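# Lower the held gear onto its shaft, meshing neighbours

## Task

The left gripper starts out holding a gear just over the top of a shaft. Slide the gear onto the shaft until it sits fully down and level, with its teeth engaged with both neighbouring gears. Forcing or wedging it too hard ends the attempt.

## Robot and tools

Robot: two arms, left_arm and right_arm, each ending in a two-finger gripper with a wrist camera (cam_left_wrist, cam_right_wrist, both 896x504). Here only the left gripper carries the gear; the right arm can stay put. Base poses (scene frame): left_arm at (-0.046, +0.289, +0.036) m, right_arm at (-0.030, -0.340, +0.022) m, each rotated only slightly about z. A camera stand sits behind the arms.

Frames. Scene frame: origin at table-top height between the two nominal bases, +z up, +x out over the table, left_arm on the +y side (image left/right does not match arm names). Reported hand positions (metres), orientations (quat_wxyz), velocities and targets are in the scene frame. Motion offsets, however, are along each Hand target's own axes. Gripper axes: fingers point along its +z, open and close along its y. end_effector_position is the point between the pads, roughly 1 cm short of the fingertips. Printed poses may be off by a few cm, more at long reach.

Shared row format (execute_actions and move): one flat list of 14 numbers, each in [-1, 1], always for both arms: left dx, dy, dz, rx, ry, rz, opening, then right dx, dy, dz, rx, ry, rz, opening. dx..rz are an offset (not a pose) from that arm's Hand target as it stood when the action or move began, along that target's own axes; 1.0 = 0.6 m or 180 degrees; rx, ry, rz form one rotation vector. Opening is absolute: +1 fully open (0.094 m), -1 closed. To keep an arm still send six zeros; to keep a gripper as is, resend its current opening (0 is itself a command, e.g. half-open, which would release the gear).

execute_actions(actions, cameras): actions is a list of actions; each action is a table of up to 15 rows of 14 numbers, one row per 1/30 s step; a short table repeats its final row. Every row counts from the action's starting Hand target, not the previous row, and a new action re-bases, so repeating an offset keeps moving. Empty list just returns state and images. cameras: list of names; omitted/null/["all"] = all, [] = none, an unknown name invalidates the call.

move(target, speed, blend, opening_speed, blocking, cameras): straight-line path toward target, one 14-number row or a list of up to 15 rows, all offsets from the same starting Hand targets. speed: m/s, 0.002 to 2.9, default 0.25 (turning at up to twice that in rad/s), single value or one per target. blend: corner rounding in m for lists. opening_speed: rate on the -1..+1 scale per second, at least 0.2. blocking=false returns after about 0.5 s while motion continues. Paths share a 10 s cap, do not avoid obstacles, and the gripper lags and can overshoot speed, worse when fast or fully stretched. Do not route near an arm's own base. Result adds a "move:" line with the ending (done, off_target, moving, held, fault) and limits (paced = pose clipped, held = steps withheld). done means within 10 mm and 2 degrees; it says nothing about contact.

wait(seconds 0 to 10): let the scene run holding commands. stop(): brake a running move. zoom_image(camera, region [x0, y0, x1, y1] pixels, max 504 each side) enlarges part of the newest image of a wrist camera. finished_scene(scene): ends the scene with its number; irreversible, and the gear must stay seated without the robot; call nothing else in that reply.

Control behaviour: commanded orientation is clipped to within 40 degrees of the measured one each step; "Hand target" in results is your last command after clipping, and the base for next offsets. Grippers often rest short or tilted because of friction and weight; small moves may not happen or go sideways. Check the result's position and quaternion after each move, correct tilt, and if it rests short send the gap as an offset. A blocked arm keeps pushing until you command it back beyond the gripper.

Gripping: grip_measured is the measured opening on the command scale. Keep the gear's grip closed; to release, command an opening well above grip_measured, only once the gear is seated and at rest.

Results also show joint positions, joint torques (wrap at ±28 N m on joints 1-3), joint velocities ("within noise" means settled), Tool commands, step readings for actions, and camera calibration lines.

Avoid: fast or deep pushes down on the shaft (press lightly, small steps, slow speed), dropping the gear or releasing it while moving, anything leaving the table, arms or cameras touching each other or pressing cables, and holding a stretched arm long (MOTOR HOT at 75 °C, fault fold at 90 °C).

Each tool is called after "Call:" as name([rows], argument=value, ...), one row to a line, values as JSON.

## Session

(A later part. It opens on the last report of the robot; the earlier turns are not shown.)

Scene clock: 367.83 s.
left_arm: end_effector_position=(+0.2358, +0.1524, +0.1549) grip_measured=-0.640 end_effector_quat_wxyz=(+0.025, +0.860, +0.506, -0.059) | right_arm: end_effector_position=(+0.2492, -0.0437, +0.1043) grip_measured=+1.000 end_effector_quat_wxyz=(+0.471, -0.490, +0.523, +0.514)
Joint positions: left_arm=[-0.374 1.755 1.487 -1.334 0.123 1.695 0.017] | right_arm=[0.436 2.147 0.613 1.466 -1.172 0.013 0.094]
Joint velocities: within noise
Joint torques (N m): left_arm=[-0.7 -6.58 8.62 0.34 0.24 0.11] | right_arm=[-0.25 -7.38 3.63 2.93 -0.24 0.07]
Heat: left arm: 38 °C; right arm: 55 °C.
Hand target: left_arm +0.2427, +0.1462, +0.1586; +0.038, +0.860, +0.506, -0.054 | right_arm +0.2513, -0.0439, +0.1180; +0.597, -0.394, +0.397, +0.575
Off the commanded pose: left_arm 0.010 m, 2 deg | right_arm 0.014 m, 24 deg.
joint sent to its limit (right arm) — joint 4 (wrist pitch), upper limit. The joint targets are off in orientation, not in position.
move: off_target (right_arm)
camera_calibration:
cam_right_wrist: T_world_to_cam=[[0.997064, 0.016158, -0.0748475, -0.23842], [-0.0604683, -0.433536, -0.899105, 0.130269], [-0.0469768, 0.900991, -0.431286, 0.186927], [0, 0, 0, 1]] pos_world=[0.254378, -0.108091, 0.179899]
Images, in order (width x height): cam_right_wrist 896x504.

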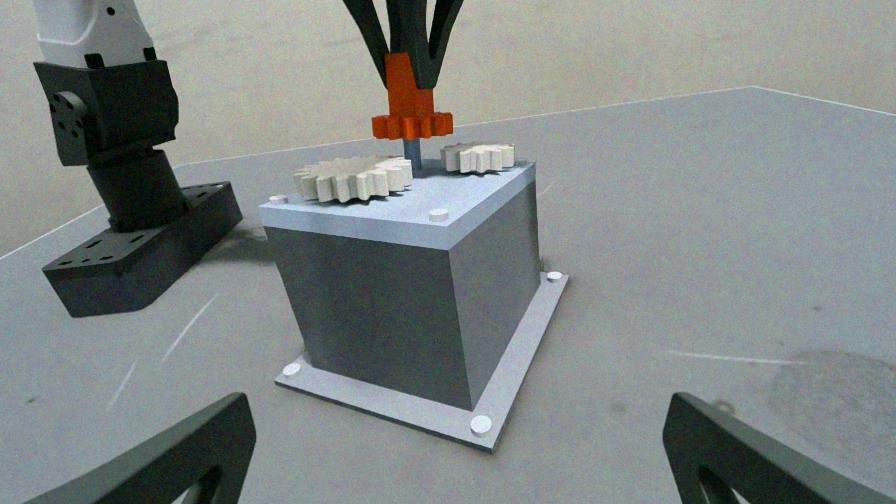

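Call:
move(target=[0,0,0,0,0,0,-0.9,-0.0518,0.1365,0.079,0.143,0.148,-0.559,1], speed=0.6)

Call:
zoom_image(camera="cam_right_wrist", region=[460, 30, 620, 190])

Call:
zoom_image(camera="cam_left_wrist", region=[370, 200, 530, 360])

Scene clock: 382.43 s.
left_arm: end_effector_position=(+0.2358, +0.1524, +0.1549) grip_measured=-0.640 end_effector_quat_wxyz=(+0.025, +0.860, +0.506, -0.059) | right_arm: end_effector_position=(+0.1687, -0.0101, +0.1237) grip_measured=+1.000 end_effector_quat_wxyz=(-0.636, +0.708, -0.218, +0.217)
Joint positions: left_arm=[-0.374 1.755 1.487 -1.334 0.123 1.695 0.017] | right_arm=[1.124 1.793 0.227 1.468 0.154 -1.586 0.094]
Joint velocities: within noise
Joint torques (N m): left_arm=[-0.73 -6.75 8.54 0.33 0.22 0.11] | right_arm=[0.62 -8.61 2.92 3.34 0.09 -0.05]
Heat: left arm: 38 °C; right arm: 55 °C.
Hand target: left_arm +0.2427, +0.1462, +0.1586; +0.038, +0.860, +0.506, -0.054 | right_arm +0.1698, -0.0094, +0.1635; -0.786, +0.533, -0.168, +0.265
Off the commanded pose: left_arm 0.010 m, 2 deg | right_arm 0.040 m, 28 deg.
joint sent to its limit (right arm) — joint 4 (wrist pitch), upper limit. The joint targets are off in orientation, not in position.
move: off_target (right_arm)
camera_calibration:
cam_left_wrist: T_world_to_cam=[[-0.859051, 0.51183, 0.00780293, 0.127251], [0.487592, 0.813538, 0.316875, -0.251294], [0.155838, 0.276016, -0.948435, 0.154866], [0, 0, 0, 1]] pos_world=[0.20771, 0.0965611, 0.225517]
cam_right_wrist: T_world_to_cam=[[0.0356052, 0.103174, 0.994026, -0.126373], [0.500645, -0.862686, 0.0716094, -0.0616676], [0.86492, 0.495104, -0.0823698, -0.039928], [0, 0, 0, 1]] pos_world=[0.0699076, -0.0203928, 0.126745]

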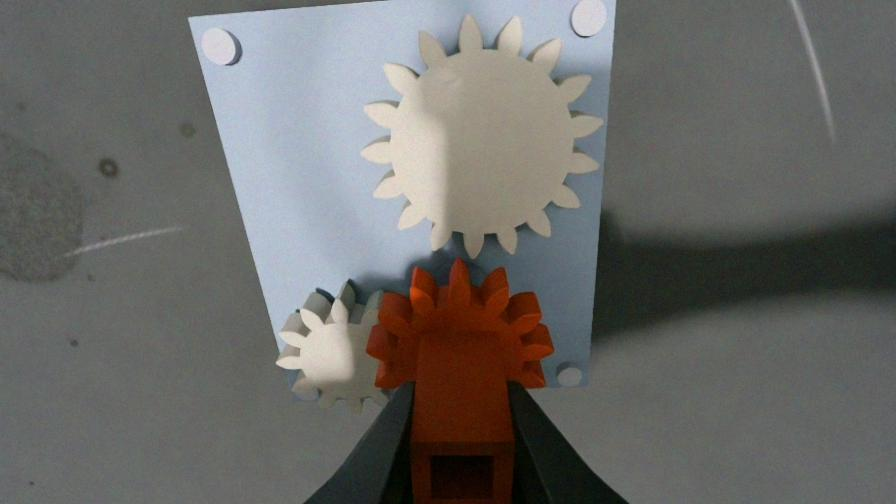

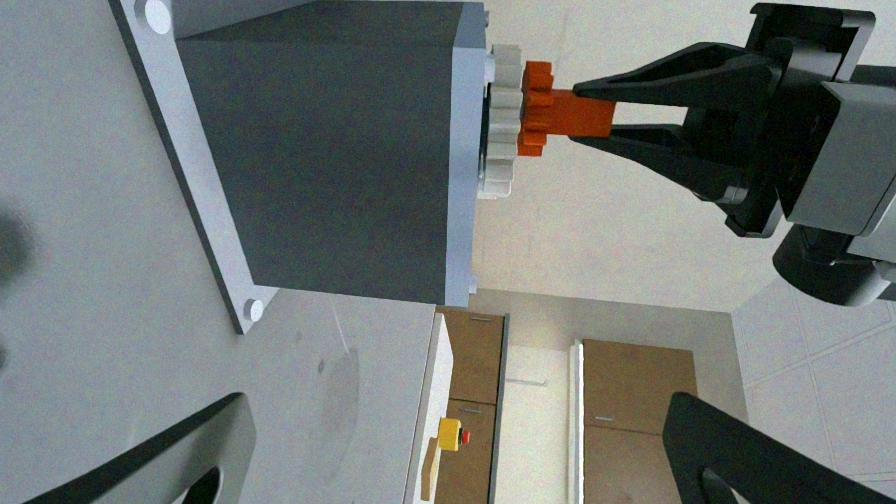

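Scaled by 3.150 from the camera's 896x504 image, which has a finer 1280x720 frame.

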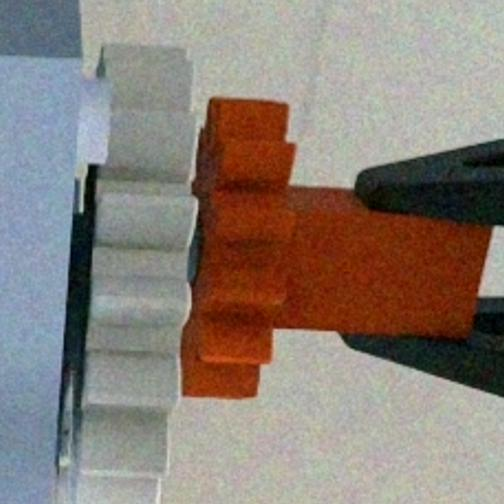

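Scaled by 3.150 from the camera's 896x504 image, which has a finer 1280x720 frame.

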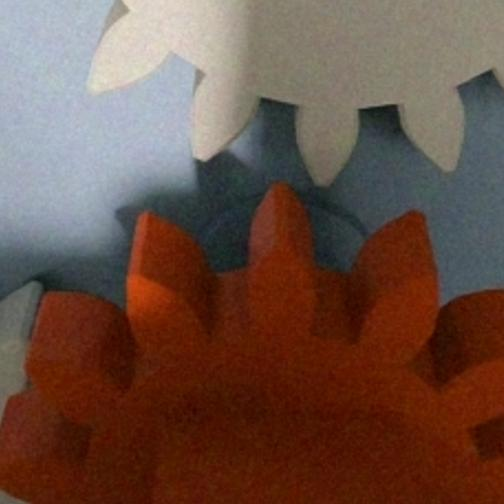

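Call:
execute_actions([
  [[-0.0053,-0.0137,-0.001,0,0,0,-0.9,0,0,0,0,0,0,1]],
], cameras=["cam_right_wrist"])

Call:
zoom_image(camera="cam_right_wrist", region=[460, 30, 620, 190])

Scene clock: 401.73 s.
left_arm: end_effector_position=(+0.2350, +0.1509, +0.1549) grip_measured=-0.640 end_effector_quat_wxyz=(+0.025, +0.860, +0.507, -0.059) | right_arm: end_effector_position=(+0.1688, -0.0101, +0.1237) grip_measured=+1.000 end_effector_quat_wxyz=(-0.635, +0.708, -0.218, +0.218)
Joint positions: left_arm=[-0.379 1.755 1.487 -1.334 0.123 1.689 0.017] | right_arm=[1.124 1.793 0.227 1.468 0.155 -1.587 0.094]
Joint velocities: within noise
Joint torques (N m): left_arm=[-0.9 -9.62 5.41 0.37 0.24 0.13] | right_arm=[0.64 -8.61 2.85 3.33 0.08 -0.03]
Heat: left arm: 38 °C; right arm: 58 °C.
Hand target: left_arm +0.2340, +0.1474, +0.1595; +0.038, +0.860, +0.506, -0.054 | right_arm +0.1698, -0.0094, +0.1635; -0.786, +0.533, -0.168, +0.265
Off the commanded pose: left_arm 0.006 m, 2 deg | right_arm 0.040 m, 28 deg.
joint sent to its limit (right arm) — joint 4 (wrist pitch), upper limit. The joint targets are off in orientation, not in position.
Step readings (end_effector_position of left_arm | right_arm):
0: (+0.2358, +0.1524, +0.1549) | (+0.1688, -0.0101, +0.1237)
1: (+0.2356, +0.1521, +0.1549) | (+0.1688, -0.0101, +0.1237)
2: (+0.2354, +0.1515, +0.1549) | (+0.1688, -0.0101, +0.1237)
4: (+0.2351, +0.1510, +0.1549) | (+0.1688, -0.0101, +0.1237)
8: (+0.2350, +0.1509, +0.1549) | (+0.1688, -0.0101, +0.1237)
15: (+0.2350, +0.1509, +0.1549) | (+0.1688, -0.0101, +0.1237)
camera_calibration:
cam_right_wrist: T_world_to_cam=[[0.0347127, 0.103785, 0.993994, -0.126194], [0.500347, -0.862775, 0.0726108, -0.0617692], [0.865129, 0.494821, -0.0818777, -0.0400195], [0, 0, 0, 1]] pos_world=[0.0699085, -0.0203934, 0.126645]
Images, in order (width x height): cam_right_wrist 896x504.

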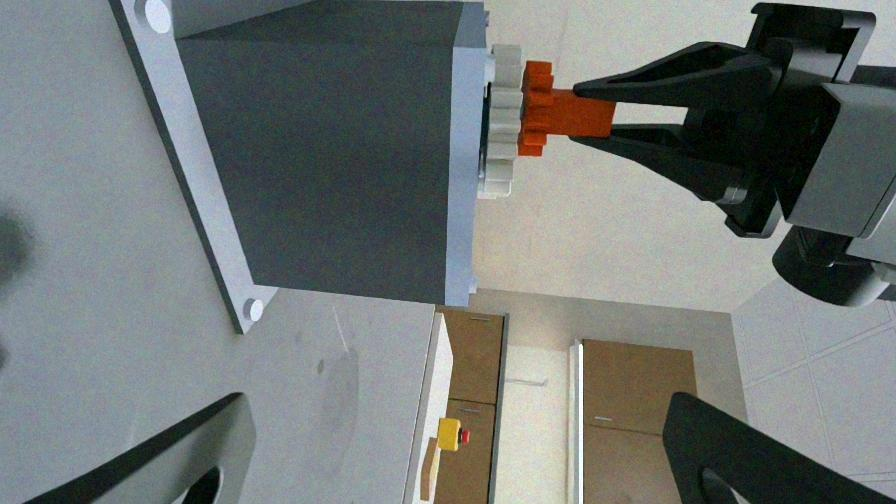

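Scaled by 3.150 from the camera's 896x504 image, which has a finer 1280x720 frame.

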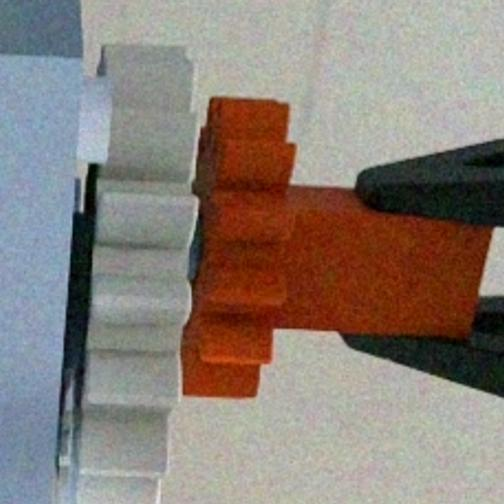

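Call:
execute_actions([
  [[-0.0012,-0.0002,0.006,0,0,0,-0.9,0,0,0,0,0,0,1]],
  [[0,0,0.004,0,0,0,-0.9,0,0,0,0,0,0,1]],
  [[0,0,0.003,0,0,0,-0.9,0,0,0,0,0,0,1]],
], cameras=[])

Scene clock: 415.33 s.
left_arm: end_effector_position=(+0.2345, +0.1508, +0.1543) grip_measured=-0.640 end_effector_quat_wxyz=(+0.031, +0.859, +0.508, -0.054) | right_arm: end_effector_position=(+0.1688, -0.0101, +0.1237) grip_measured=+1.000 end_effector_quat_wxyz=(-0.635, +0.708, -0.218, +0.218)
Joint positions: left_arm=[-0.38 1.739 1.465 -1.314 0.123 1.684 0.017] | right_arm=[1.124 1.793 0.227 1.468 0.155 -1.587 0.094]
Joint velocities: within noise
Joint torques (N m): left_arm=[-1.4 -8.03 4.52 0.53 0.27 0.11] | right_arm=[0.54 -8.64 2.81 3.33 0.05 -0.06]
Heat: left arm: 37 °C; right arm: 59 °C.
Hand target: left_arm +0.2331, +0.1460, +0.1518; +0.037, +0.860, +0.506, -0.054 | right_arm +0.1698, -0.0094, +0.1635; -0.786, +0.533, -0.169, +0.265
Off the commanded pose: left_arm 0.006 m, 1 deg | right_arm 0.040 m, 28 deg.
joint sent to its limit (right arm) — joint 4 (wrist pitch), upper limit. The joint targets are off in orientation, not in position.
Step readings (end_effector_position of left_arm | right_arm):
0: (+0.2350, +0.1509, +0.1549) | (+0.1688, -0.0101, +0.1237)
1: (+0.2349, +0.1508, +0.1544) | (+0.1688, -0.0101, +0.1237)
2: (+0.2349, +0.1508, +0.1544) | (+0.1688, -0.0101, +0.1237)
4: (+0.2348, +0.1507, +0.1545) | (+0.1688, -0.0101, +0.1237)
8: (+0.2348, +0.1507, +0.1545) | (+0.1688, -0.0101, +0.1237)
15: (+0.2348, +0.1507, +0.1545) | (+0.1688, -0.0101, +0.1237)
16: (+0.2348, +0.1507, +0.1545) | (+0.1688, -0.0101, +0.1237)
17: (+0.2347, +0.1508, +0.1544) | (+0.1688, -0.0101, +0.1237)
19: (+0.2347, +0.1508, +0.1544) | (+0.1688, -0.0101, +0.1237)
23: (+0.2347, +0.1508, +0.1543) | (+0.1688, -0.0101, +0.1237)
30: (+0.2347, +0.1508, +0.1545) | (+0.1688, -0.0101, +0.1237)
31: (+0.2347, +0.1508, +0.1544) | (+0.1688, -0.0101, +0.1237)
32: (+0.2346, +0.1508, +0.1543) | (+0.1688, -0.0101, +0.1237)
34: (+0.2345, +0.1508, +0.1543) | (+0.1688, -0.0101, +0.1237)
38: (+0.2346, +0.1508, +0.1544) | (+0.1688, -0.0101, +0.1237)
45: (+0.2346, +0.1508, +0.1544) | (+0.1688, -0.0101, +0.1237)
No camera images: "cameras" was empty.

Call:
execute_actions([
  [[0,0,0,0,0,0.03,-0.9,0,0,0,0,0,0,1]],
  [[0,0,0,0,0,-0.05,-0.9,0,0,0,0,0,0,1]],
  [[0,0,0,0,0,0.02,-0.9,0,0,0,0,0,0,1]],
], cameras=["cam_right_wrist","cam_left_wrist"])

Call:
zoom_image(camera="cam_right_wrist", region=[460, 30, 620, 190])

Call:
zoom_image(camera="cam_left_wrist", region=[370, 200, 530, 360])

Scene clock: 425.60 s.
left_arm: end_effector_position=(+0.2347, +0.1509, +0.1543) grip_measured=-0.640 end_effector_quat_wxyz=(+0.030, +0.854, +0.516, -0.053) | right_arm: end_effector_position=(+0.1688, -0.0101, +0.1237) grip_measured=+1.000 end_effector_quat_wxyz=(-0.635, +0.708, -0.218, +0.218)
Joint positions: left_arm=[-0.381 1.739 1.465 -1.313 0.121 1.665 0.017] | right_arm=[1.124 1.793 0.227 1.468 0.155 -1.587 0.094]
Joint velocities: within noise
Joint torques (N m): left_arm=[-1.25 -7.95 4.64 0.53 0.29 0.29] | right_arm=[0.54 -8.65 2.86 3.34 0.05 -0.05]
Heat: left arm: 37 °C; right arm: 60 °C.
Hand target: left_arm +0.2331, +0.1460, +0.1518; +0.038, +0.860, +0.506, -0.054 | right_arm +0.1698, -0.0094, +0.1635; -0.786, +0.533, -0.169, +0.265
Off the commanded pose: left_arm 0.006 m, 2 deg | right_arm 0.040 m, 28 deg.
joint sent to its limit (right arm) — joint 4 (wrist pitch), upper limit. The joint targets are off in orientation, not in position.
Step readings (end_effector_position of left_arm | right_arm):
0: (+0.2345, +0.1508, +0.1543) | (+0.1688, -0.0101, +0.1237)
1: (+0.2345, +0.1508, +0.1543) | (+0.1688, -0.0101, +0.1237)
2: (+0.2346, +0.1508, +0.1543) | (+0.1688, -0.0101, +0.1237)
4: (+0.2346, +0.1507, +0.1543) | (+0.1688, -0.0101, +0.1237)
8: (+0.2346, +0.1506, +0.1543) | (+0.1688, -0.0101, +0.1237)
15: (+0.2346, +0.1506, +0.1543) | (+0.1688, -0.0101, +0.1237)
16: (+0.2346, +0.1506, +0.1543) | (+0.1688, -0.0101, +0.1237)
17: (+0.2346, +0.1506, +0.1543) | (+0.1688, -0.0101, +0.1237)
19: (+0.2346, +0.1507, +0.1543) | (+0.1688, -0.0101, +0.1237)
23: (+0.2347, +0.1508, +0.1543) | (+0.1688, -0.0101, +0.1237)
30: (+0.2347, +0.1509, +0.1543) | (+0.1688, -0.0101, +0.1237)
31: (+0.2347, +0.1509, +0.1543) | (+0.1688, -0.0101, +0.1237)
32: (+0.2347, +0.1509, +0.1543) | (+0.1688, -0.0101, +0.1237)
34: (+0.2347, +0.1509, +0.1543) | (+0.1688, -0.0101, +0.1237)
38: (+0.2347, +0.1509, +0.1543) | (+0.1688, -0.0101, +0.1237)
45: (+0.2347, +0.1509, +0.1543) | (+0.1688, -0.0101, +0.1237)
camera_calibration:
cam_left_wrist: T_world_to_cam=[[-0.87065, 0.491883, -0.00445341, 0.134774], [0.464614, 0.82529, 0.320984, -0.246284], [0.161562, 0.277395, -0.947074, 0.153178], [0, 0, 0, 1]] pos_world=[0.20702, 0.094472, 0.224724]
cam_right_wrist: T_world_to_cam=[[0.0347127, 0.103785, 0.993994, -0.126194], [0.500347, -0.862775, 0.0726108, -0.0617692], [0.865129, 0.494821, -0.0818777, -0.0400195], [0, 0, 0, 1]] pos_world=[0.0699085, -0.0203934, 0.126645]

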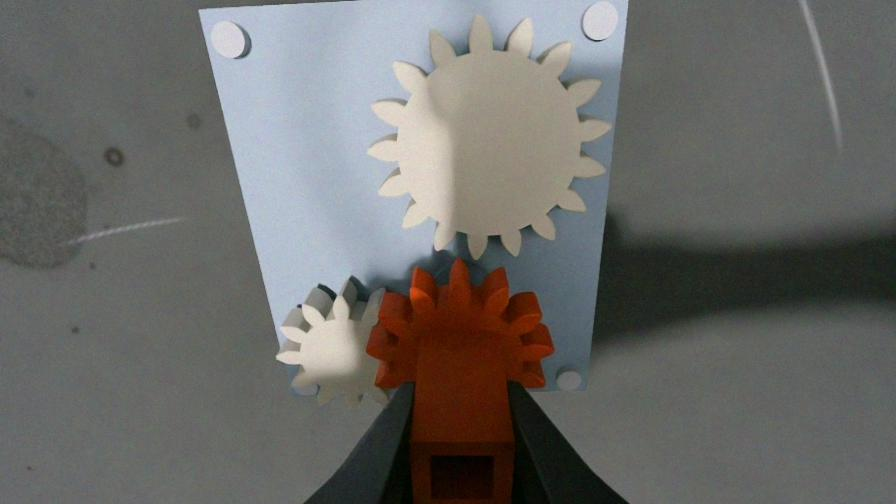

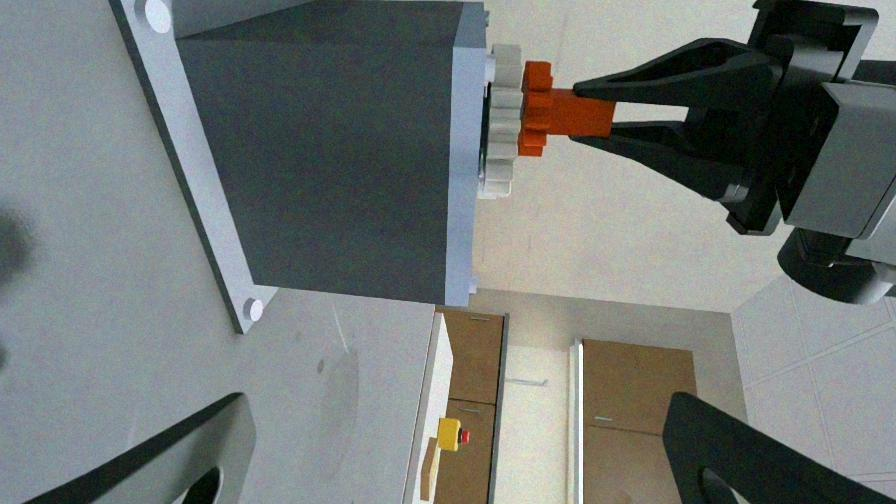

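Scaled by 3.150 from the camera's 896x504 image, which has a finer 1280x720 frame.

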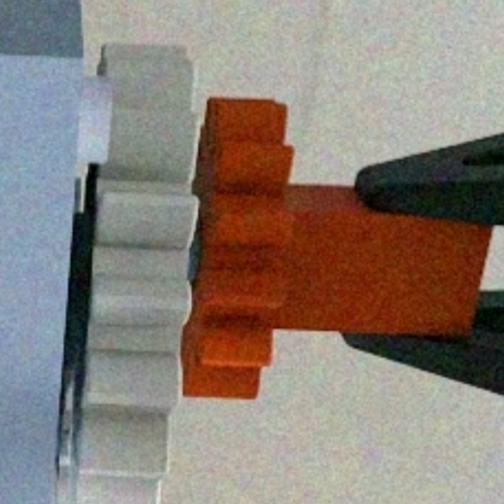

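Scaled by 3.150 from the camera's 896x504 image, which has a finer 1280x720 frame.

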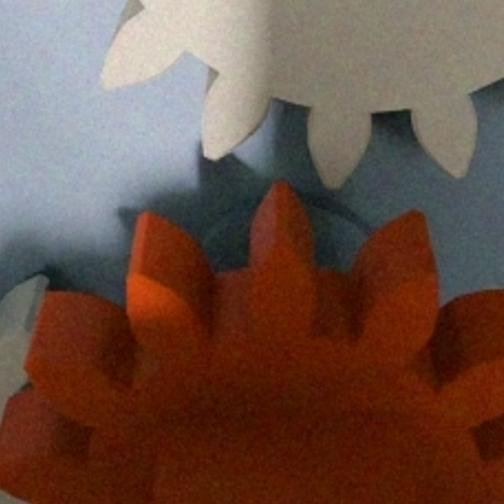

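Call:
execute_actions([
  [[0.0002,0.0025,-0.006,0,0,0,-0.9,0,0,0,0,0,0,1]],
  [[0,0,-0.003,0,0,0,-0.9,0,0,0,0,0,0,1]],
  [[0,0,-0.003,0,0,0,-0.9,0,0,0,0,0,0,1]],
], cameras=["cam_right_wrist"])

Call:
zoom_image(camera="cam_right_wrist", region=[480, 60, 560, 170])

Scene clock: 448.33 s.
left_arm: end_effector_position=(+0.2347, +0.1509, +0.1546) grip_measured=-0.640 end_effector_quat_wxyz=(+0.030, +0.855, +0.515, -0.053) | right_arm: end_effector_position=(+0.1688, -0.0101, +0.1237) grip_measured=+1.000 end_effector_quat_wxyz=(-0.635, +0.708, -0.218, +0.218)
Joint positions: left_arm=[-0.381 1.739 1.467 -1.314 0.121 1.668 0.017] | right_arm=[1.124 1.793 0.227 1.468 0.155 -1.588 0.094]
Joint velocities: within noise
Joint torques (N m): left_arm=[-1.02 -7.58 7.54 0.19 0.26 0.28] | right_arm=[0.62 -8.65 2.97 3.37 0.06 -0.05]
Heat: left arm: 37 °C; right arm: 61 °C.
Hand target: left_arm +0.2350, +0.1462, +0.1590; +0.038, +0.860, +0.506, -0.054 | right_arm +0.1698, -0.0094, +0.1635; -0.786, +0.533, -0.168, +0.265
Off the commanded pose: left_arm 0.006 m, 1 deg | right_arm 0.040 m, 28 deg.
joint sent to its limit (right arm) — joint 4 (wrist pitch), upper limit. The joint targets are off in orientation, not in position.
Step readings (end_effector_position of left_arm | right_arm):
0: (+0.2347, +0.1509, +0.1543) | (+0.1688, -0.0101, +0.1237)
1: (+0.2347, +0.1509, +0.1543) | (+0.1688, -0.0101, +0.1237)
2: (+0.2347, +0.1509, +0.1543) | (+0.1688, -0.0101, +0.1237)
4: (+0.2347, +0.1509, +0.1543) | (+0.1688, -0.0101, +0.1237)
8: (+0.2347, +0.1509, +0.1543) | (+0.1688, -0.0101, +0.1237)
15: (+0.2347, +0.1509, +0.1543) | (+0.1688, -0.0101, +0.1237)
16: (+0.2346, +0.1509, +0.1543) | (+0.1688, -0.0101, +0.1237)
17: (+0.2346, +0.1509, +0.1543) | (+0.1688, -0.0101, +0.1237)
19: (+0.2346, +0.1509, +0.1543) | (+0.1688, -0.0101, +0.1237)
23: (+0.2346, +0.1509, +0.1543) | (+0.1688, -0.0101, +0.1237)
30: (+0.2346, +0.1509, +0.1543) | (+0.1688, -0.0101, +0.1237)
31: (+0.2347, +0.1509, +0.1545) | (+0.1688, -0.0101, +0.1237)
32: (+0.2347, +0.1509, +0.1546) | (+0.1688, -0.0101, +0.1237)
34: (+0.2347, +0.1509, +0.1546) | (+0.1688, -0.0101, +0.1237)
38: (+0.2347, +0.1509, +0.1546) | (+0.1688, -0.0101, +0.1237)
45: (+0.2347, +0.1509, +0.1546) | (+0.1688, -0.0101, +0.1237)
camera_calibration:
cam_right_wrist: T_world_to_cam=[[0.0343343, 0.104026, 0.993982, -0.126161], [0.500427, -0.862696, 0.0729999, -0.0618228], [0.865098, 0.494909, -0.0816773, -0.0400411], [0, 0, 0, 1]] pos_world=[0.0699089, -0.0203936, 0.126644]
Images, in order (width x height): cam_right_wrist 896x504.

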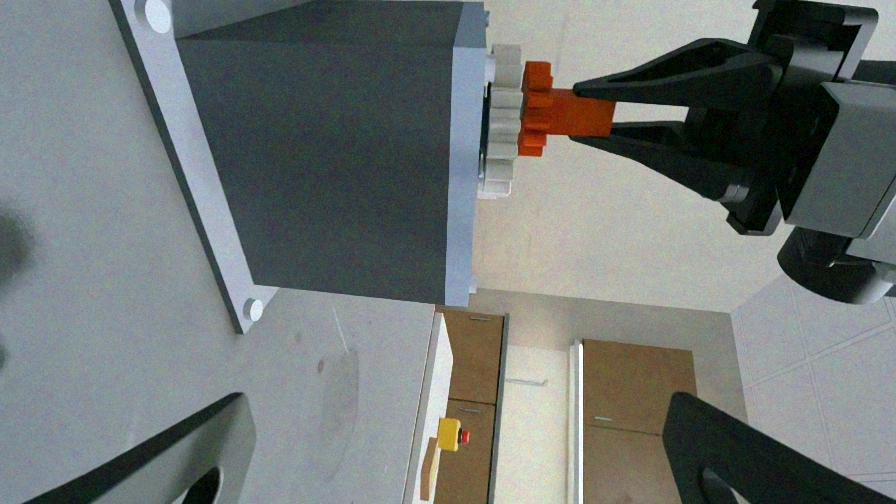

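Scaled by 4.582 from the camera's 896x504 image, which has a finer 1280x720 frame.

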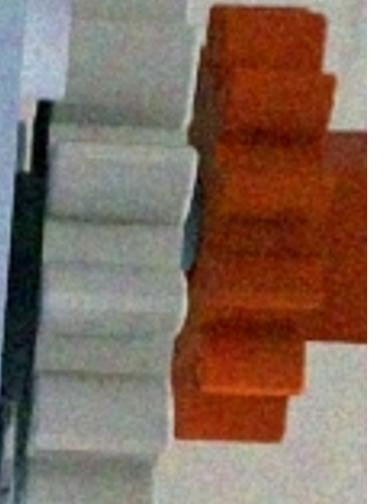

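Call:
execute_actions([
  [[-0.004,0.0003,0.006,0,0,0,-0.9,0,0,0,0,0,0,1]],
  [[0.0003,0.005,0,0,0,0,-0.9,0,0,0,0,0,0,1]],
  [[0.0003,0.005,0,0,0,0,-0.9,0,0,0,0,0,0,1]],
  [[0.004,-0.0003,0,0,0,0,-0.9,0,0,0,0,0,0,1]],
  [[0.004,-0.0003,0,0,0,0,-0.9,0,0,0,0,0,0,1]],
], cameras=["cam_right_wrist"])

Call:
zoom_image(camera="cam_right_wrist", region=[480, 60, 560, 170])

Scene clock: 475.03 s.
left_arm: end_effector_position=(+0.2348, +0.1498, +0.1547) grip_measured=-0.640 end_effector_quat_wxyz=(+0.028, +0.858, +0.510, -0.052) | right_arm: end_effector_position=(+0.1688, -0.0101, +0.1237) grip_measured=+1.000 end_effector_quat_wxyz=(-0.635, +0.708, -0.218, +0.218)
Joint positions: left_arm=[-0.387 1.743 1.473 -1.318 0.116 1.674 0.017] | right_arm=[1.124 1.793 0.227 1.468 0.155 -1.588 0.094]
Joint velocities: within noise
Joint torques (N m): left_arm=[-0.03 -5.96 8.27 0.35 0.32 0.29] | right_arm=[0.64 -8.61 2.86 3.34 0.07 -0.05]
Heat: left arm: 38 °C; right arm: 62 °C.
Hand target: left_arm +0.2411, +0.1453, +0.1551; +0.038, +0.860, +0.506, -0.054 | right_arm +0.1698, -0.0094, +0.1635; -0.786, +0.533, -0.168, +0.265
Off the commanded pose: left_arm 0.008 m, 1 deg | right_arm 0.040 m, 28 deg.
joint sent to its limit (right arm) — joint 4 (wrist pitch), upper limit. The joint targets are off in orientation, not in position.
Step readings (end_effector_position of left_arm | right_arm):
0: (+0.2347, +0.1509, +0.1546) | (+0.1688, -0.0101, +0.1237)
1: (+0.2346, +0.1506, +0.1546) | (+0.1688, -0.0101, +0.1237)
2: (+0.2345, +0.1505, +0.1545) | (+0.1688, -0.0101, +0.1237)
4: (+0.2345, +0.1506, +0.1545) | (+0.1688, -0.0101, +0.1237)
8: (+0.2345, +0.1505, +0.1545) | (+0.1688, -0.0101, +0.1237)
15: (+0.2345, +0.1505, +0.1545) | (+0.1688, -0.0101, +0.1237)
16: (+0.2345, +0.1505, +0.1545) | (+0.1688, -0.0101, +0.1237)
17: (+0.2346, +0.1505, +0.1546) | (+0.1688, -0.0101, +0.1237)
19: (+0.2346, +0.1505, +0.1546) | (+0.1688, -0.0101, +0.1237)
23: (+0.2346, +0.1505, +0.1546) | (+0.1688, -0.0101, +0.1237)
30: (+0.2346, +0.1505, +0.1546) | (+0.1688, -0.0101, +0.1237)
31: (+0.2348, +0.1504, +0.1548) | (+0.1688, -0.0101, +0.1237)
32: (+0.2348, +0.1501, +0.1547) | (+0.1688, -0.0101, +0.1237)
34: (+0.2348, +0.1498, +0.1548) | (+0.1688, -0.0101, +0.1237)
38: (+0.2348, +0.1498, +0.1547) | (+0.1688, -0.0101, +0.1237)
45: (+0.2348, +0.1498, +0.1547) | (+0.1688, -0.0101, +0.1237)
46: (+0.2348, +0.1498, +0.1547) | (+0.1688, -0.0101, +0.1237)
47: (+0.2348, +0.1498, +0.1547) | (+0.1688, -0.0101, +0.1237)
49: (+0.2348, +0.1498, +0.1547) | (+0.1688, -0.0101, +0.1237)
53: (+0.2348, +0.1498, +0.1547) | (+0.1688, -0.0101, +0.1237)
60: (+0.2348, +0.1498, +0.1547) | (+0.1688, -0.0101, +0.1237)
61: (+0.2348, +0.1498, +0.1547) | (+0.1688, -0.0101, +0.1237)
62: (+0.2348, +0.1498, +0.1547) | (+0.1688, -0.0101, +0.1237)
64: (+0.2348, +0.1498, +0.1547) | (+0.1688, -0.0101, +0.1237)
68: (+0.2348, +0.1498, +0.1547) | (+0.1688, -0.0101, +0.1237)
75: (+0.2348, +0.1498, +0.1547) | (+0.1688, -0.0101, +0.1237)
camera_calibration:
cam_right_wrist: T_world_to_cam=[[0.0343343, 0.104026, 0.993982, -0.126161], [0.500427, -0.862696, 0.0729999, -0.0618228], [0.865098, 0.494909, -0.0816773, -0.0400411], [0, 0, 0, 1]] pos_world=[0.0699089, -0.0203936, 0.126644]
Images, in order (width x height): cam_right_wrist 896x504.

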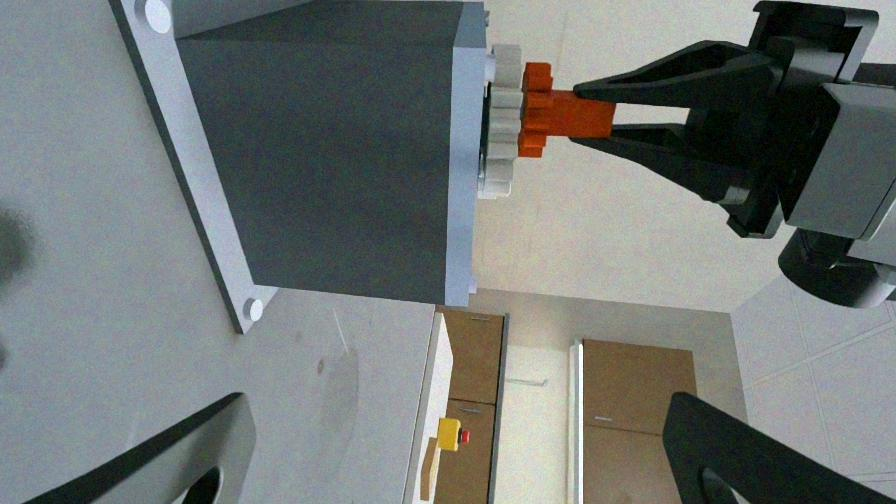

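Scaled by 4.582 from the camera's 896x504 image, which has a finer 1280x720 frame.

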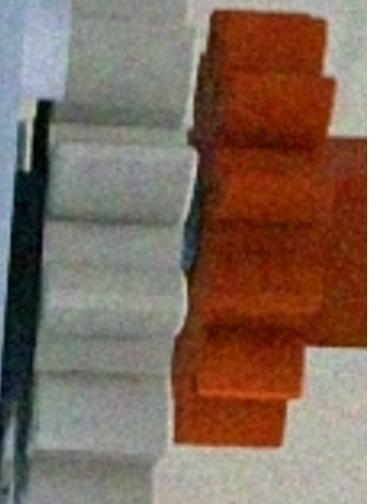

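Call:
execute_actions([
  [[0.0015,-0.0108,0.0045,0,0,0,-0.9,0,0,0,0,0,0,1]],
  [[0,0,0.003,0,0,0,-0.9,0,0,0,0,0,0,1]],
  [[0,0,0.002,0,0,0.02,-0.9,0,0,0,0,0,0,1]],
  [[0,0,0,0,0,-0.03,-0.9,0,0,0,0,0,0,1]],
], cameras=[])

Call:
move(target=[0,0,0,0,0,0,-0.9,0.1423,0.0855,0.0032,-0.143,-0.148,0.559,1], speed=0.6, cameras=["cam_right_wrist"])

Call:
zoom_image(camera="cam_right_wrist", region=[340, 50, 480, 190])

Scene clock: 495.83 s.
left_arm: end_effector_position=(+0.2347, +0.1501, +0.1544) grip_measured=-0.640 end_effector_quat_wxyz=(+0.030, +0.855, +0.516, -0.053) | right_arm: end_effector_position=(+0.1688, -0.0101, +0.1237) grip_measured=+1.000 end_effector_quat_wxyz=(-0.635, +0.708, -0.218, +0.218)
Joint positions: left_arm=[-0.384 1.738 1.465 -1.312 0.121 1.663 0.017] | right_arm=[1.124 1.793 0.227 1.468 0.155 -1.588 0.094]
Joint velocities: within noise
Joint torques (N m): left_arm=[0.05 -7.51 4.19 0.6 0.29 0.11] | right_arm=[0.59 -8.57 2.82 3.35 0.07 -0.04]
Heat: left arm: 39 °C; right arm: 62 °C.
Hand target: left_arm +0.2355, +0.1485, +0.1492; +0.037, +0.852, +0.520, -0.055 | right_arm +0.1698, -0.0094, +0.1635; -0.786, +0.533, -0.168, +0.265
Off the commanded pose: left_arm 0.005 m, 1 deg | right_arm 0.040 m, 28 deg.
joint sent to its limit (right arm) — joint 4 (wrist pitch), upper limit. The joint targets are off in orientation, not in position.
Step readings (end_effector_position of left_arm | right_arm):
0: (+0.2348, +0.1498, +0.1547) | (+0.1688, -0.0101, +0.1237)
1: (+0.2347, +0.1500, +0.1546) | (+0.1688, -0.0101, +0.1237)
2: (+0.2349, +0.1501, +0.1546) | (+0.1688, -0.0101, +0.1237)
4: (+0.2349, +0.1501, +0.1546) | (+0.1688, -0.0101, +0.1237)
8: (+0.2349, +0.1501, +0.1546) | (+0.1688, -0.0101, +0.1237)
15: (+0.2349, +0.1501, +0.1546) | (+0.1688, -0.0101, +0.1237)
16: (+0.2348, +0.1502, +0.1544) | (+0.1688, -0.0101, +0.1237)
17: (+0.2348, +0.1502, +0.1544) | (+0.1688, -0.0101, +0.1237)
19: (+0.2347, +0.1502, +0.1543) | (+0.1688, -0.0101, +0.1237)
23: (+0.2347, +0.1502, +0.1543) | (+0.1688, -0.0101, +0.1237)
30: (+0.2347, +0.1502, +0.1544) | (+0.1688, -0.0101, +0.1237)
31: (+0.2347, +0.1502, +0.1543) | (+0.1688, -0.0101, +0.1237)
32: (+0.2347, +0.1501, +0.1543) | (+0.1688, -0.0101, +0.1237)
34: (+0.2346, +0.1501, +0.1544) | (+0.1688, -0.0101, +0.1237)
38: (+0.2346, +0.1500, +0.1543) | (+0.1688, -0.0101, +0.1237)
45: (+0.2346, +0.1500, +0.1543) | (+0.1688, -0.0101, +0.1237)
46: (+0.2346, +0.1500, +0.1543) | (+0.1688, -0.0101, +0.1237)
47: (+0.2346, +0.1500, +0.1543) | (+0.1688, -0.0101, +0.1237)
49: (+0.2347, +0.1501, +0.1544) | (+0.1688, -0.0101, +0.1237)
53: (+0.2347, +0.1501, +0.1544) | (+0.1688, -0.0101, +0.1237)
60: (+0.2347, +0.1501, +0.1544) | (+0.1688, -0.0101, +0.1237)
No camera images: "cameras" was empty.

Scene clock: 498.40 s.
left_arm: end_effector_position=(+0.2347, +0.1501, +0.1544) grip_measured=-0.640 end_effector_quat_wxyz=(+0.030, +0.854, +0.516, -0.053) | right_arm: end_effector_position=(+0.2505, -0.0440, +0.1042) grip_measured=+1.000 end_effector_quat_wxyz=(+0.472, -0.490, +0.522, +0.514)
Joint positions: left_arm=[-0.384 1.738 1.465 -1.312 0.121 1.663 0.017] | right_arm=[0.434 2.15 0.616 1.467 -1.173 0.013 0.094]
Joint velocities: within noise
Joint torques (N m): left_arm=[-0.09 -7.47 4.21 0.57 0.27 0.11] | right_arm=[-0.13 -7.62 3.48 2.95 -0.23 0.04]
Heat: left arm: 38 °C; right arm: 62 °C.
Hand target: left_arm +0.2355, +0.1485, +0.1492; +0.037, +0.852, +0.520, -0.055 | right_arm +0.2515, -0.0439, +0.1182; +0.597, -0.394, +0.397, +0.575
Off the commanded pose: left_arm 0.005 m, 1 deg | right_arm 0.014 m, 24 deg.
joint sent to its limit (right arm) — joint 4 (wrist pitch), upper limit. The joint targets are off in orientation, not in position.
move: off_target (right_arm)
camera_calibration:
cam_right_wrist: T_world_to_cam=[[0.997236, 0.0151206, -0.0727405, -0.239954], [-0.0590573, -0.432714, -0.899595, 0.129925], [-0.0450782, 0.901405, -0.430625, 0.186641], [0, 0, 0, 1]] pos_world=[0.255378, -0.108391, 0.179798]
Images, in order (width x height): cam_right_wrist 896x504.

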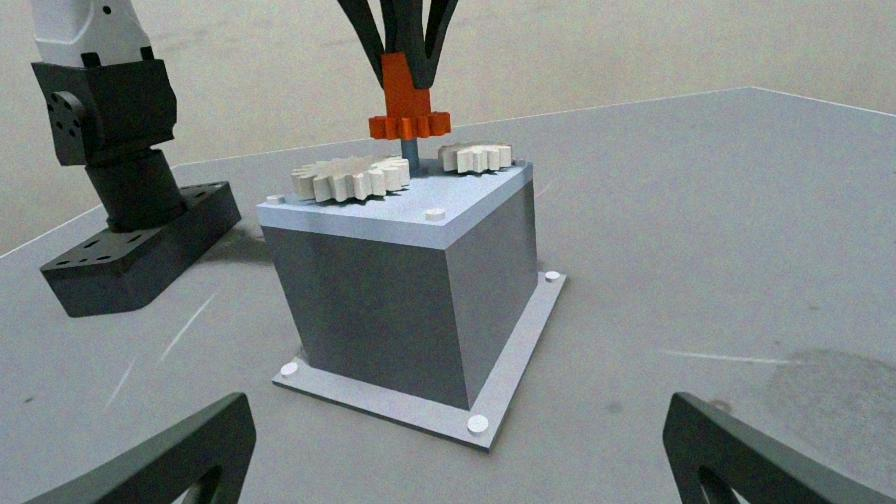

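Scaled by 3.600 from the camera's 896x504 image, which has a finer 1280x720 frame.

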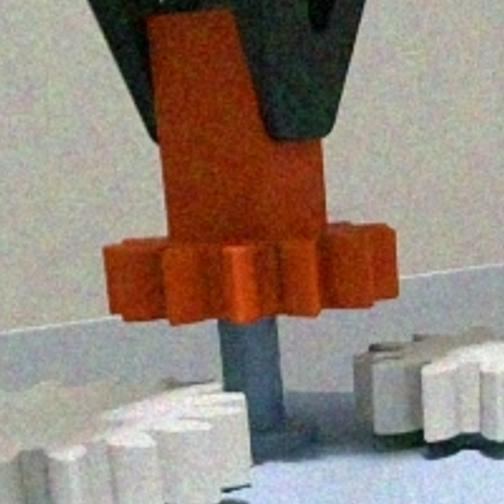

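Call:
execute_actions([
  [[-0.0072,0.0005,-0.009,0,0,0.005,-0.9,0,0,0,0,0,0,1]],
  [[0,0,0,0,0,0.005,-0.9,0,0,0,0,0,0,1]],
], cameras=["cam_right_wrist"])

Call:
zoom_image(camera="cam_right_wrist", region=[340, 50, 480, 190])

Scene clock: 509.40 s.
left_arm: end_effector_position=(+0.2345, +0.1502, +0.1544) grip_measured=-0.640 end_effector_quat_wxyz=(+0.030, +0.855, +0.515, -0.053) | right_arm: end_effector_position=(+0.2505, -0.0440, +0.1042) grip_measured=+1.000 end_effector_quat_wxyz=(+0.472, -0.490, +0.523, +0.514)
Joint positions: left_arm=[-0.384 1.738 1.465 -1.313 0.121 1.665 0.017] | right_arm=[0.434 2.15 0.616 1.467 -1.173 0.014 0.094]
Joint velocities: within noise
Joint torques (N m): left_arm=[-1.05 -7.61 6.3 0.35 0.28 0.26] | right_arm=[-0.05 -7.72 3.4 2.93 -0.25 0.08]
Heat: left arm: 37 °C; right arm: 60 °C.
Hand target: left_arm +0.2341, +0.1452, +0.1552; +0.038, +0.860, +0.506, -0.054 | right_arm +0.2515, -0.0439, +0.1182; +0.597, -0.394, +0.397, +0.575
Off the commanded pose: left_arm 0.005 m, 1 deg | right_arm 0.014 m, 24 deg.
joint sent to its limit (right arm) — joint 4 (wrist pitch), upper limit. The joint targets are off in orientation, not in position.
Step readings (end_effector_position of left_arm | right_arm):
0: (+0.2347, +0.1501, +0.1544) | (+0.2505, -0.0440, +0.1042)
1: (+0.2346, +0.1502, +0.1544) | (+0.2505, -0.0440, +0.1042)
2: (+0.2345, +0.1502, +0.1544) | (+0.2505, -0.0440, +0.1042)
4: (+0.2345, +0.1502, +0.1544) | (+0.2505, -0.0440, +0.1042)
8: (+0.2345, +0.1502, +0.1544) | (+0.2505, -0.0440, +0.1042)
15: (+0.2345, +0.1502, +0.1544) | (+0.2505, -0.0440, +0.1042)
16: (+0.2345, +0.1502, +0.1544) | (+0.2505, -0.0440, +0.1042)
17: (+0.2345, +0.1502, +0.1544) | (+0.2505, -0.0440, +0.1042)
19: (+0.2345, +0.1502, +0.1544) | (+0.2505, -0.0440, +0.1042)
23: (+0.2345, +0.1502, +0.1544) | (+0.2505, -0.0440, +0.1042)
30: (+0.2345, +0.1502, +0.1544) | (+0.2505, -0.0440, +0.1042)
camera_calibration:
cam_right_wrist: T_world_to_cam=[[0.997148, 0.0150876, -0.0739485, -0.239818], [-0.0601565, -0.432808, -0.899477, 0.130181], [-0.0455765, 0.90136, -0.430666, 0.186776], [0, 0, 0, 1]] pos_world=[0.255478, -0.108391, 0.179799]
Images, in order (width x height): cam_right_wrist 896x504.

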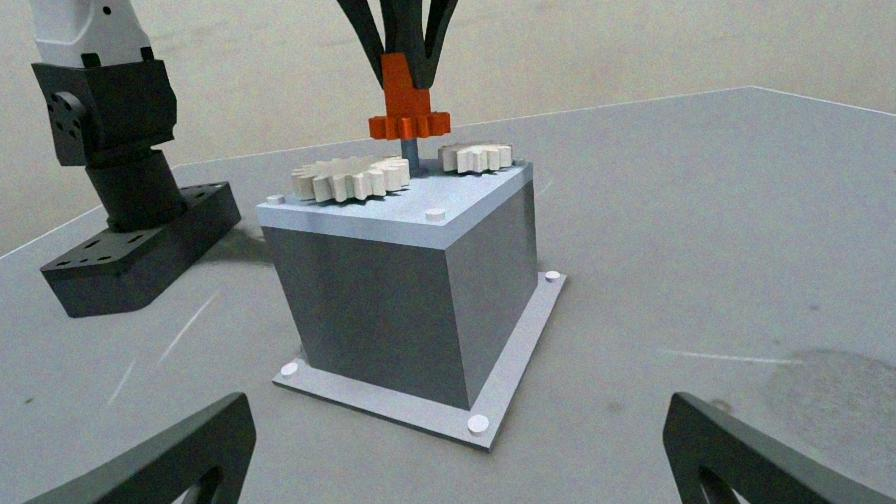

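Scaled by 3.600 from the camera's 896x504 image, which has a finer 1280x720 frame.

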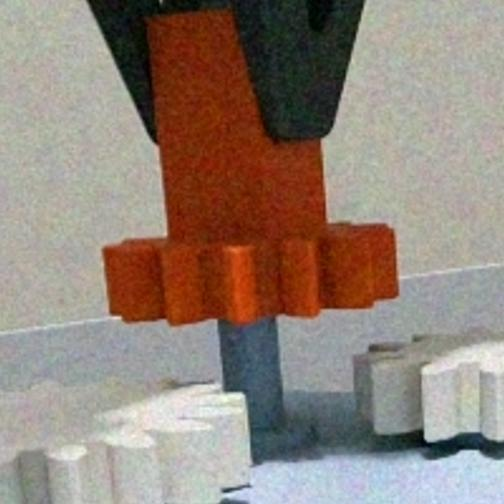

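Call:
execute_actions([
  [[0,0,-0.003,0,0,0,-0.9,0,0,0,0,0,0,1]],
  [[0,0,-0.003,0,0,0,-0.9,0,0,0,0,0,0,1]],
  [[-0.002,0,-0.001,0,0,0,-0.9,0,0,0,0,0,0,1]],
], cameras=["cam_right_wrist"])

Call:
zoom_image(camera="cam_right_wrist", region=[340, 50, 480, 190])

Scene clock: 517.97 s.
left_arm: end_effector_position=(+0.2345, +0.1502, +0.1546) grip_measured=-0.640 end_effector_quat_wxyz=(+0.030, +0.855, +0.514, -0.053) | right_arm: end_effector_position=(+0.2505, -0.0440, +0.1042) grip_measured=+1.000 end_effector_quat_wxyz=(+0.472, -0.490, +0.523, +0.514)
Joint positions: left_arm=[-0.384 1.738 1.466 -1.313 0.121 1.666 0.017] | right_arm=[0.434 2.15 0.616 1.467 -1.173 0.014 0.094]
Joint velocities: within noise
Joint torques (N m): left_arm=[-1.29 -7.77 7.68 0.19 0.28 0.25] | right_arm=[-0.08 -7.73 3.49 2.93 -0.22 0.05]
Heat: left arm: 37 °C; right arm: 60 °C.
Hand target: left_arm +0.2338, +0.1447, +0.1595; +0.038, +0.860, +0.506, -0.054 | right_arm +0.2515, -0.0439, +0.1182; +0.597, -0.394, +0.397, +0.575
Off the commanded pose: left_arm 0.007 m, 1 deg | right_arm 0.014 m, 24 deg.
joint sent to its limit (right arm) — joint 4 (wrist pitch), upper limit. The joint targets are off in orientation, not in position.
Step readings (end_effector_position of left_arm | right_arm):
0: (+0.2345, +0.1502, +0.1544) | (+0.2505, -0.0440, +0.1042)
1: (+0.2345, +0.1502, +0.1544) | (+0.2505, -0.0440, +0.1042)
2: (+0.2345, +0.1502, +0.1544) | (+0.2505, -0.0440, +0.1042)
4: (+0.2345, +0.1502, +0.1544) | (+0.2505, -0.0440, +0.1042)
8: (+0.2345, +0.1502, +0.1544) | (+0.2505, -0.0440, +0.1042)
15: (+0.2345, +0.1502, +0.1544) | (+0.2505, -0.0440, +0.1042)
16: (+0.2346, +0.1502, +0.1546) | (+0.2505, -0.0440, +0.1042)
17: (+0.2345, +0.1502, +0.1546) | (+0.2505, -0.0440, +0.1042)
19: (+0.2345, +0.1502, +0.1546) | (+0.2505, -0.0440, +0.1042)
23: (+0.2345, +0.1502, +0.1546) | (+0.2505, -0.0440, +0.1042)
30: (+0.2345, +0.1502, +0.1546) | (+0.2505, -0.0440, +0.1042)
31: (+0.2345, +0.1502, +0.1546) | (+0.2505, -0.0440, +0.1042)
32: (+0.2345, +0.1502, +0.1546) | (+0.2505, -0.0440, +0.1042)
34: (+0.2345, +0.1502, +0.1546) | (+0.2505, -0.0440, +0.1042)
38: (+0.2345, +0.1502, +0.1546) | (+0.2505, -0.0440, +0.1042)
45: (+0.2345, +0.1502, +0.1546) | (+0.2505, -0.0440, +0.1042)
camera_calibration:
cam_right_wrist: T_world_to_cam=[[0.997148, 0.0150876, -0.0739485, -0.239818], [-0.0601565, -0.432808, -0.899477, 0.130181], [-0.0455765, 0.90136, -0.430666, 0.186776], [0, 0, 0, 1]] pos_world=[0.255478, -0.108391, 0.179799]
Images, in order (width x height): cam_right_wrist 896x504.

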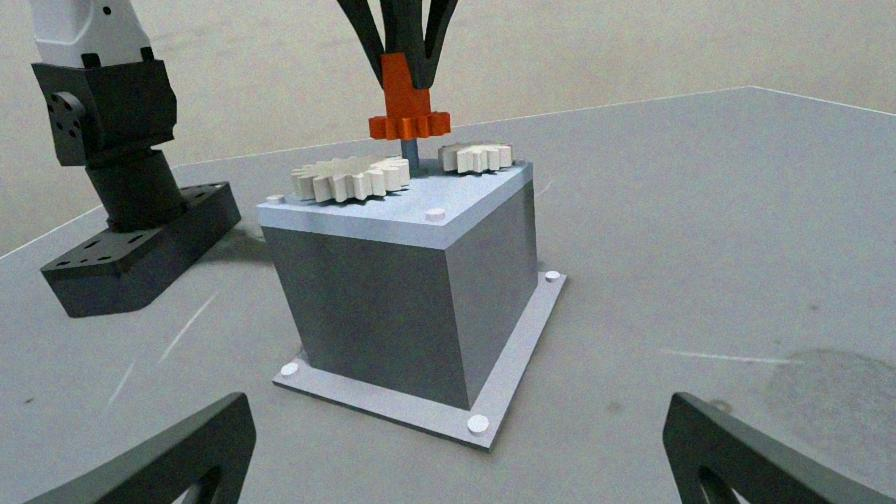

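Scaled by 3.600 from the camera's 896x504 image, which has a finer 1280x720 frame.

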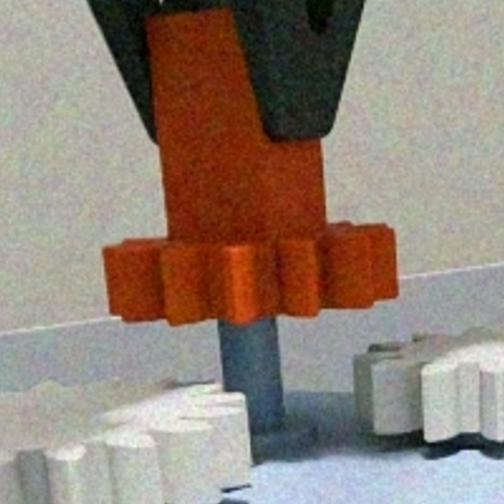

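Call:
move(target=[0,0,-0.003,0,0,0,-0.9,0,0,0,0,0,0,1], speed=0.05)

Scene clock: 556.87 s.
left_arm: end_effector_position=(+0.2345, +0.1502, +0.1547) grip_measured=-0.640 end_effector_quat_wxyz=(+0.030, +0.855, +0.514, -0.053) | right_arm: end_effector_position=(+0.2505, -0.0440, +0.1040) grip_measured=+1.000 end_effector_quat_wxyz=(+0.471, -0.489, +0.523, +0.514)
Joint positions: left_arm=[-0.384 1.738 1.467 -1.314 0.121 1.666 0.017] | right_arm=[0.434 2.15 0.616 1.465 -1.173 0.014 0.094]
Joint velocities: within noise
Joint torques (N m): left_arm=[-1.14 -7.77 8.27 0.11 0.27 0.26] | right_arm=[-0.1 -7.72 3.38 2.95 -0.27 0.05]
Heat: left arm: 39 °C; right arm: 58 °C.
Hand target: left_arm +0.2339, +0.1449, +0.1613; +0.038, +0.860, +0.506, -0.054 | right_arm +0.2515, -0.0439, +0.1182; +0.597, -0.394, +0.397, +0.575
Off the commanded pose: left_arm 0.008 m, 1 deg | right_arm 0.014 m, 24 deg.
joint sent to its limit (right arm) — joint 4 (wrist pitch), upper limit. The joint targets are off in orientation, not in position.
move: off_target (right_arm)
camera_calibration:
cam_left_wrist: T_world_to_cam=[[-0.868571, 0.495535, -0.00533151, 0.134012], [0.467694, 0.823233, 0.321792, -0.24639], [0.163848, 0.277006, -0.946795, 0.153278], [0, 0, 0, 1]] pos_world=[0.206519, 0.09397, 0.225124]
cam_right_wrist: T_world_to_cam=[[0.99699, 0.0150126, -0.0760686, -0.23962], [-0.0620692, -0.43343, -0.899047, 0.13036], [-0.0464675, 0.901062, -0.431194, 0.18699], [0, 0, 0, 1]] pos_world=[0.255679, -0.10839, 0.179601]

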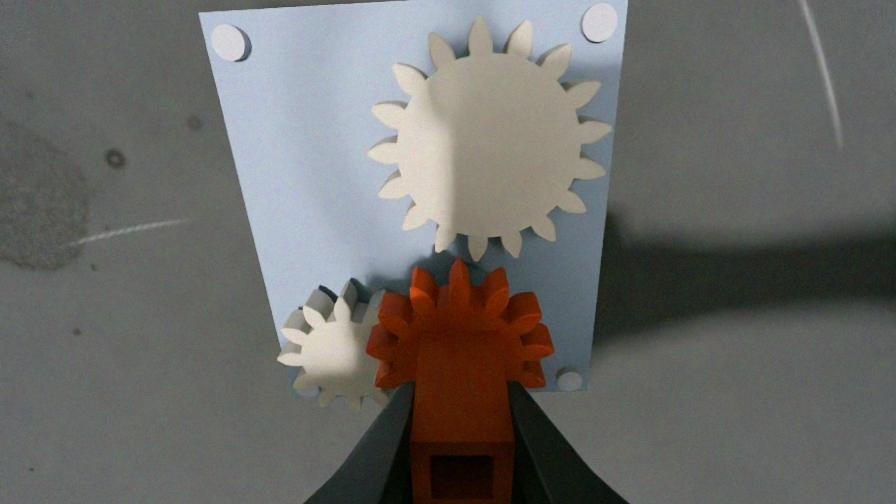

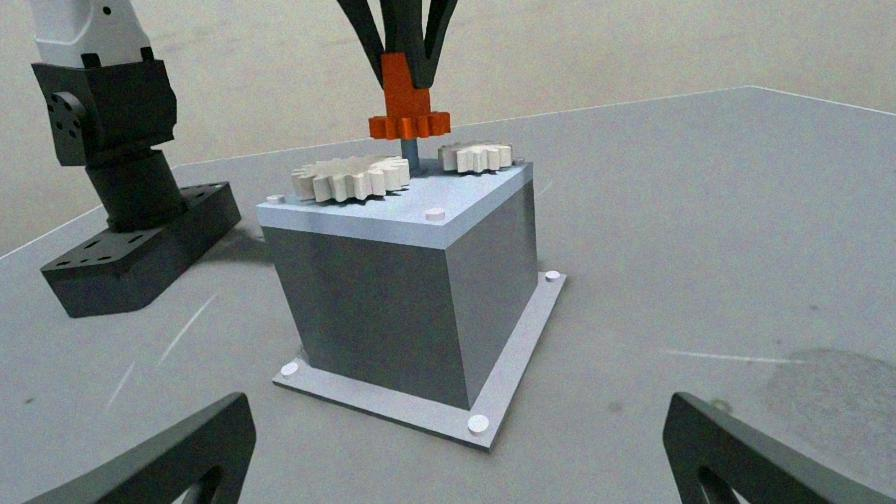

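Call:
move(target=[0,0,-0.004,0,0,0,-0.9,0,0,0,0,0,0,1], speed=0.05, cameras=[])

Call:
move(target=[0,0,-0.004,0,0,0,-0.9,0,0,0,0,0,0,1], speed=0.05, cameras=["cam_right_wrist"])

Call:
zoom_image(camera="cam_right_wrist", region=[340, 50, 480, 190])

Scene clock: 563.97 s.
left_arm: end_effector_position=(+0.2330, +0.1499, +0.1553) grip_measured=-0.640 end_effector_quat_wxyz=(+0.028, +0.856, +0.513, -0.054) | right_arm: end_effector_position=(+0.2505, -0.0440, +0.1040) grip_measured=+1.000 end_effector_quat_wxyz=(+0.471, -0.489, +0.523, +0.514)
Joint positions: left_arm=[-0.386 1.738 1.469 -1.321 0.121 1.666 0.017] | right_arm=[0.434 2.15 0.616 1.465 -1.173 0.014 0.094]
Joint velocities: within noise
Joint torques (N m): left_arm=[-0.88 -7.86 8.8 0.09 0.27 0.26] | right_arm=[-0.03 -7.66 3.41 2.95 -0.25 0.04]
Heat: left arm: 39 °C; right arm: 58 °C.
Hand target: left_arm +0.2340, +0.1452, +0.1637; +0.038, +0.860, +0.506, -0.054 | right_arm +0.2515, -0.0439, +0.1182; +0.597, -0.394, +0.397, +0.575
Off the commanded pose: left_arm 0.010 m, 1 deg | right_arm 0.014 m, 24 deg.
joint sent to its limit (right arm) — joint 4 (wrist pitch), upper limit. The joint targets are off in orientation, not in position.
move: off_target (right_arm)
No camera images: "cameras" was empty.

Scene clock: 564.77 s.
left_arm: end_effector_position=(+0.2331, +0.1499, +0.1578) grip_measured=-0.640 end_effector_quat_wxyz=(+0.028, +0.856, +0.513, -0.054) | right_arm: end_effector_position=(+0.2505, -0.0440, +0.1040) grip_measured=+1.000 end_effector_quat_wxyz=(+0.471, -0.489, +0.523, +0.514)
Joint positions: left_arm=[-0.386 1.738 1.479 -1.331 0.121 1.666 0.017] | right_arm=[0.434 2.15 0.616 1.465 -1.173 0.014 0.094]
Joint velocities: within noise
Joint torques (N m): left_arm=[-0.76 -7.73 8.77 0.08 0.27 0.26] | right_arm=[-0.14 -7.69 3.41 2.95 -0.24 0.07]
Heat: left arm: 39 °C; right arm: 58 °C.
Hand target: left_arm +0.2342, +0.1455, +0.1661; +0.038, +0.860, +0.506, -0.054 | right_arm +0.2515, -0.0439, +0.1182; +0.597, -0.394, +0.397, +0.575
Off the commanded pose: left_arm 0.009 m, 1 deg | right_arm 0.014 m, 24 deg.
joint sent to its limit (right arm) — joint 4 (wrist pitch), upper limit. The joint targets are off in orientation, not in position.
move: off_target (right_arm)
camera_calibration:
cam_right_wrist: T_world_to_cam=[[0.99699, 0.0150126, -0.0760686, -0.23962], [-0.0620692, -0.43343, -0.899047, 0.13036], [-0.0464675, 0.901062, -0.431194, 0.18699], [0, 0, 0, 1]] pos_world=[0.255679, -0.10839, 0.179601]
Images, in order (width x height): cam_right_wrist 896x504.

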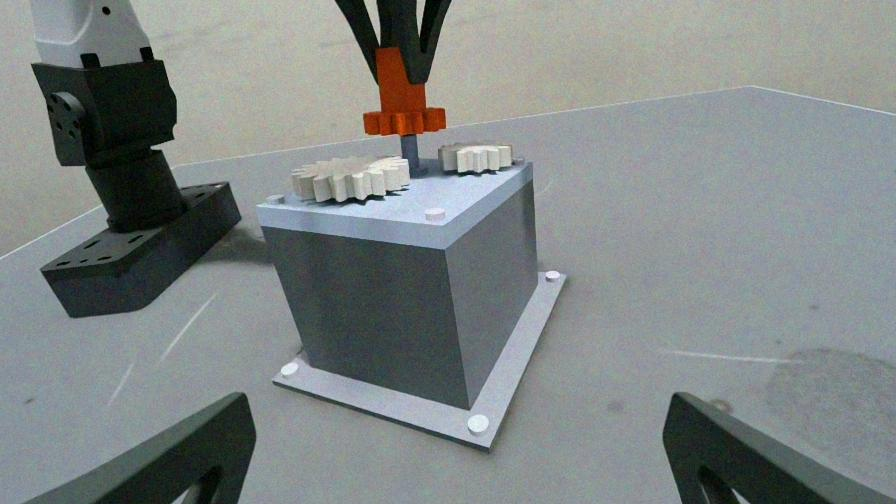

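Scaled by 3.600 from the camera's 896x504 image, which has a finer 1280x720 frame.

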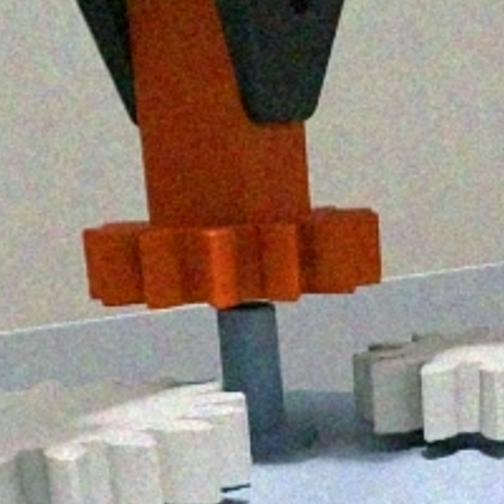

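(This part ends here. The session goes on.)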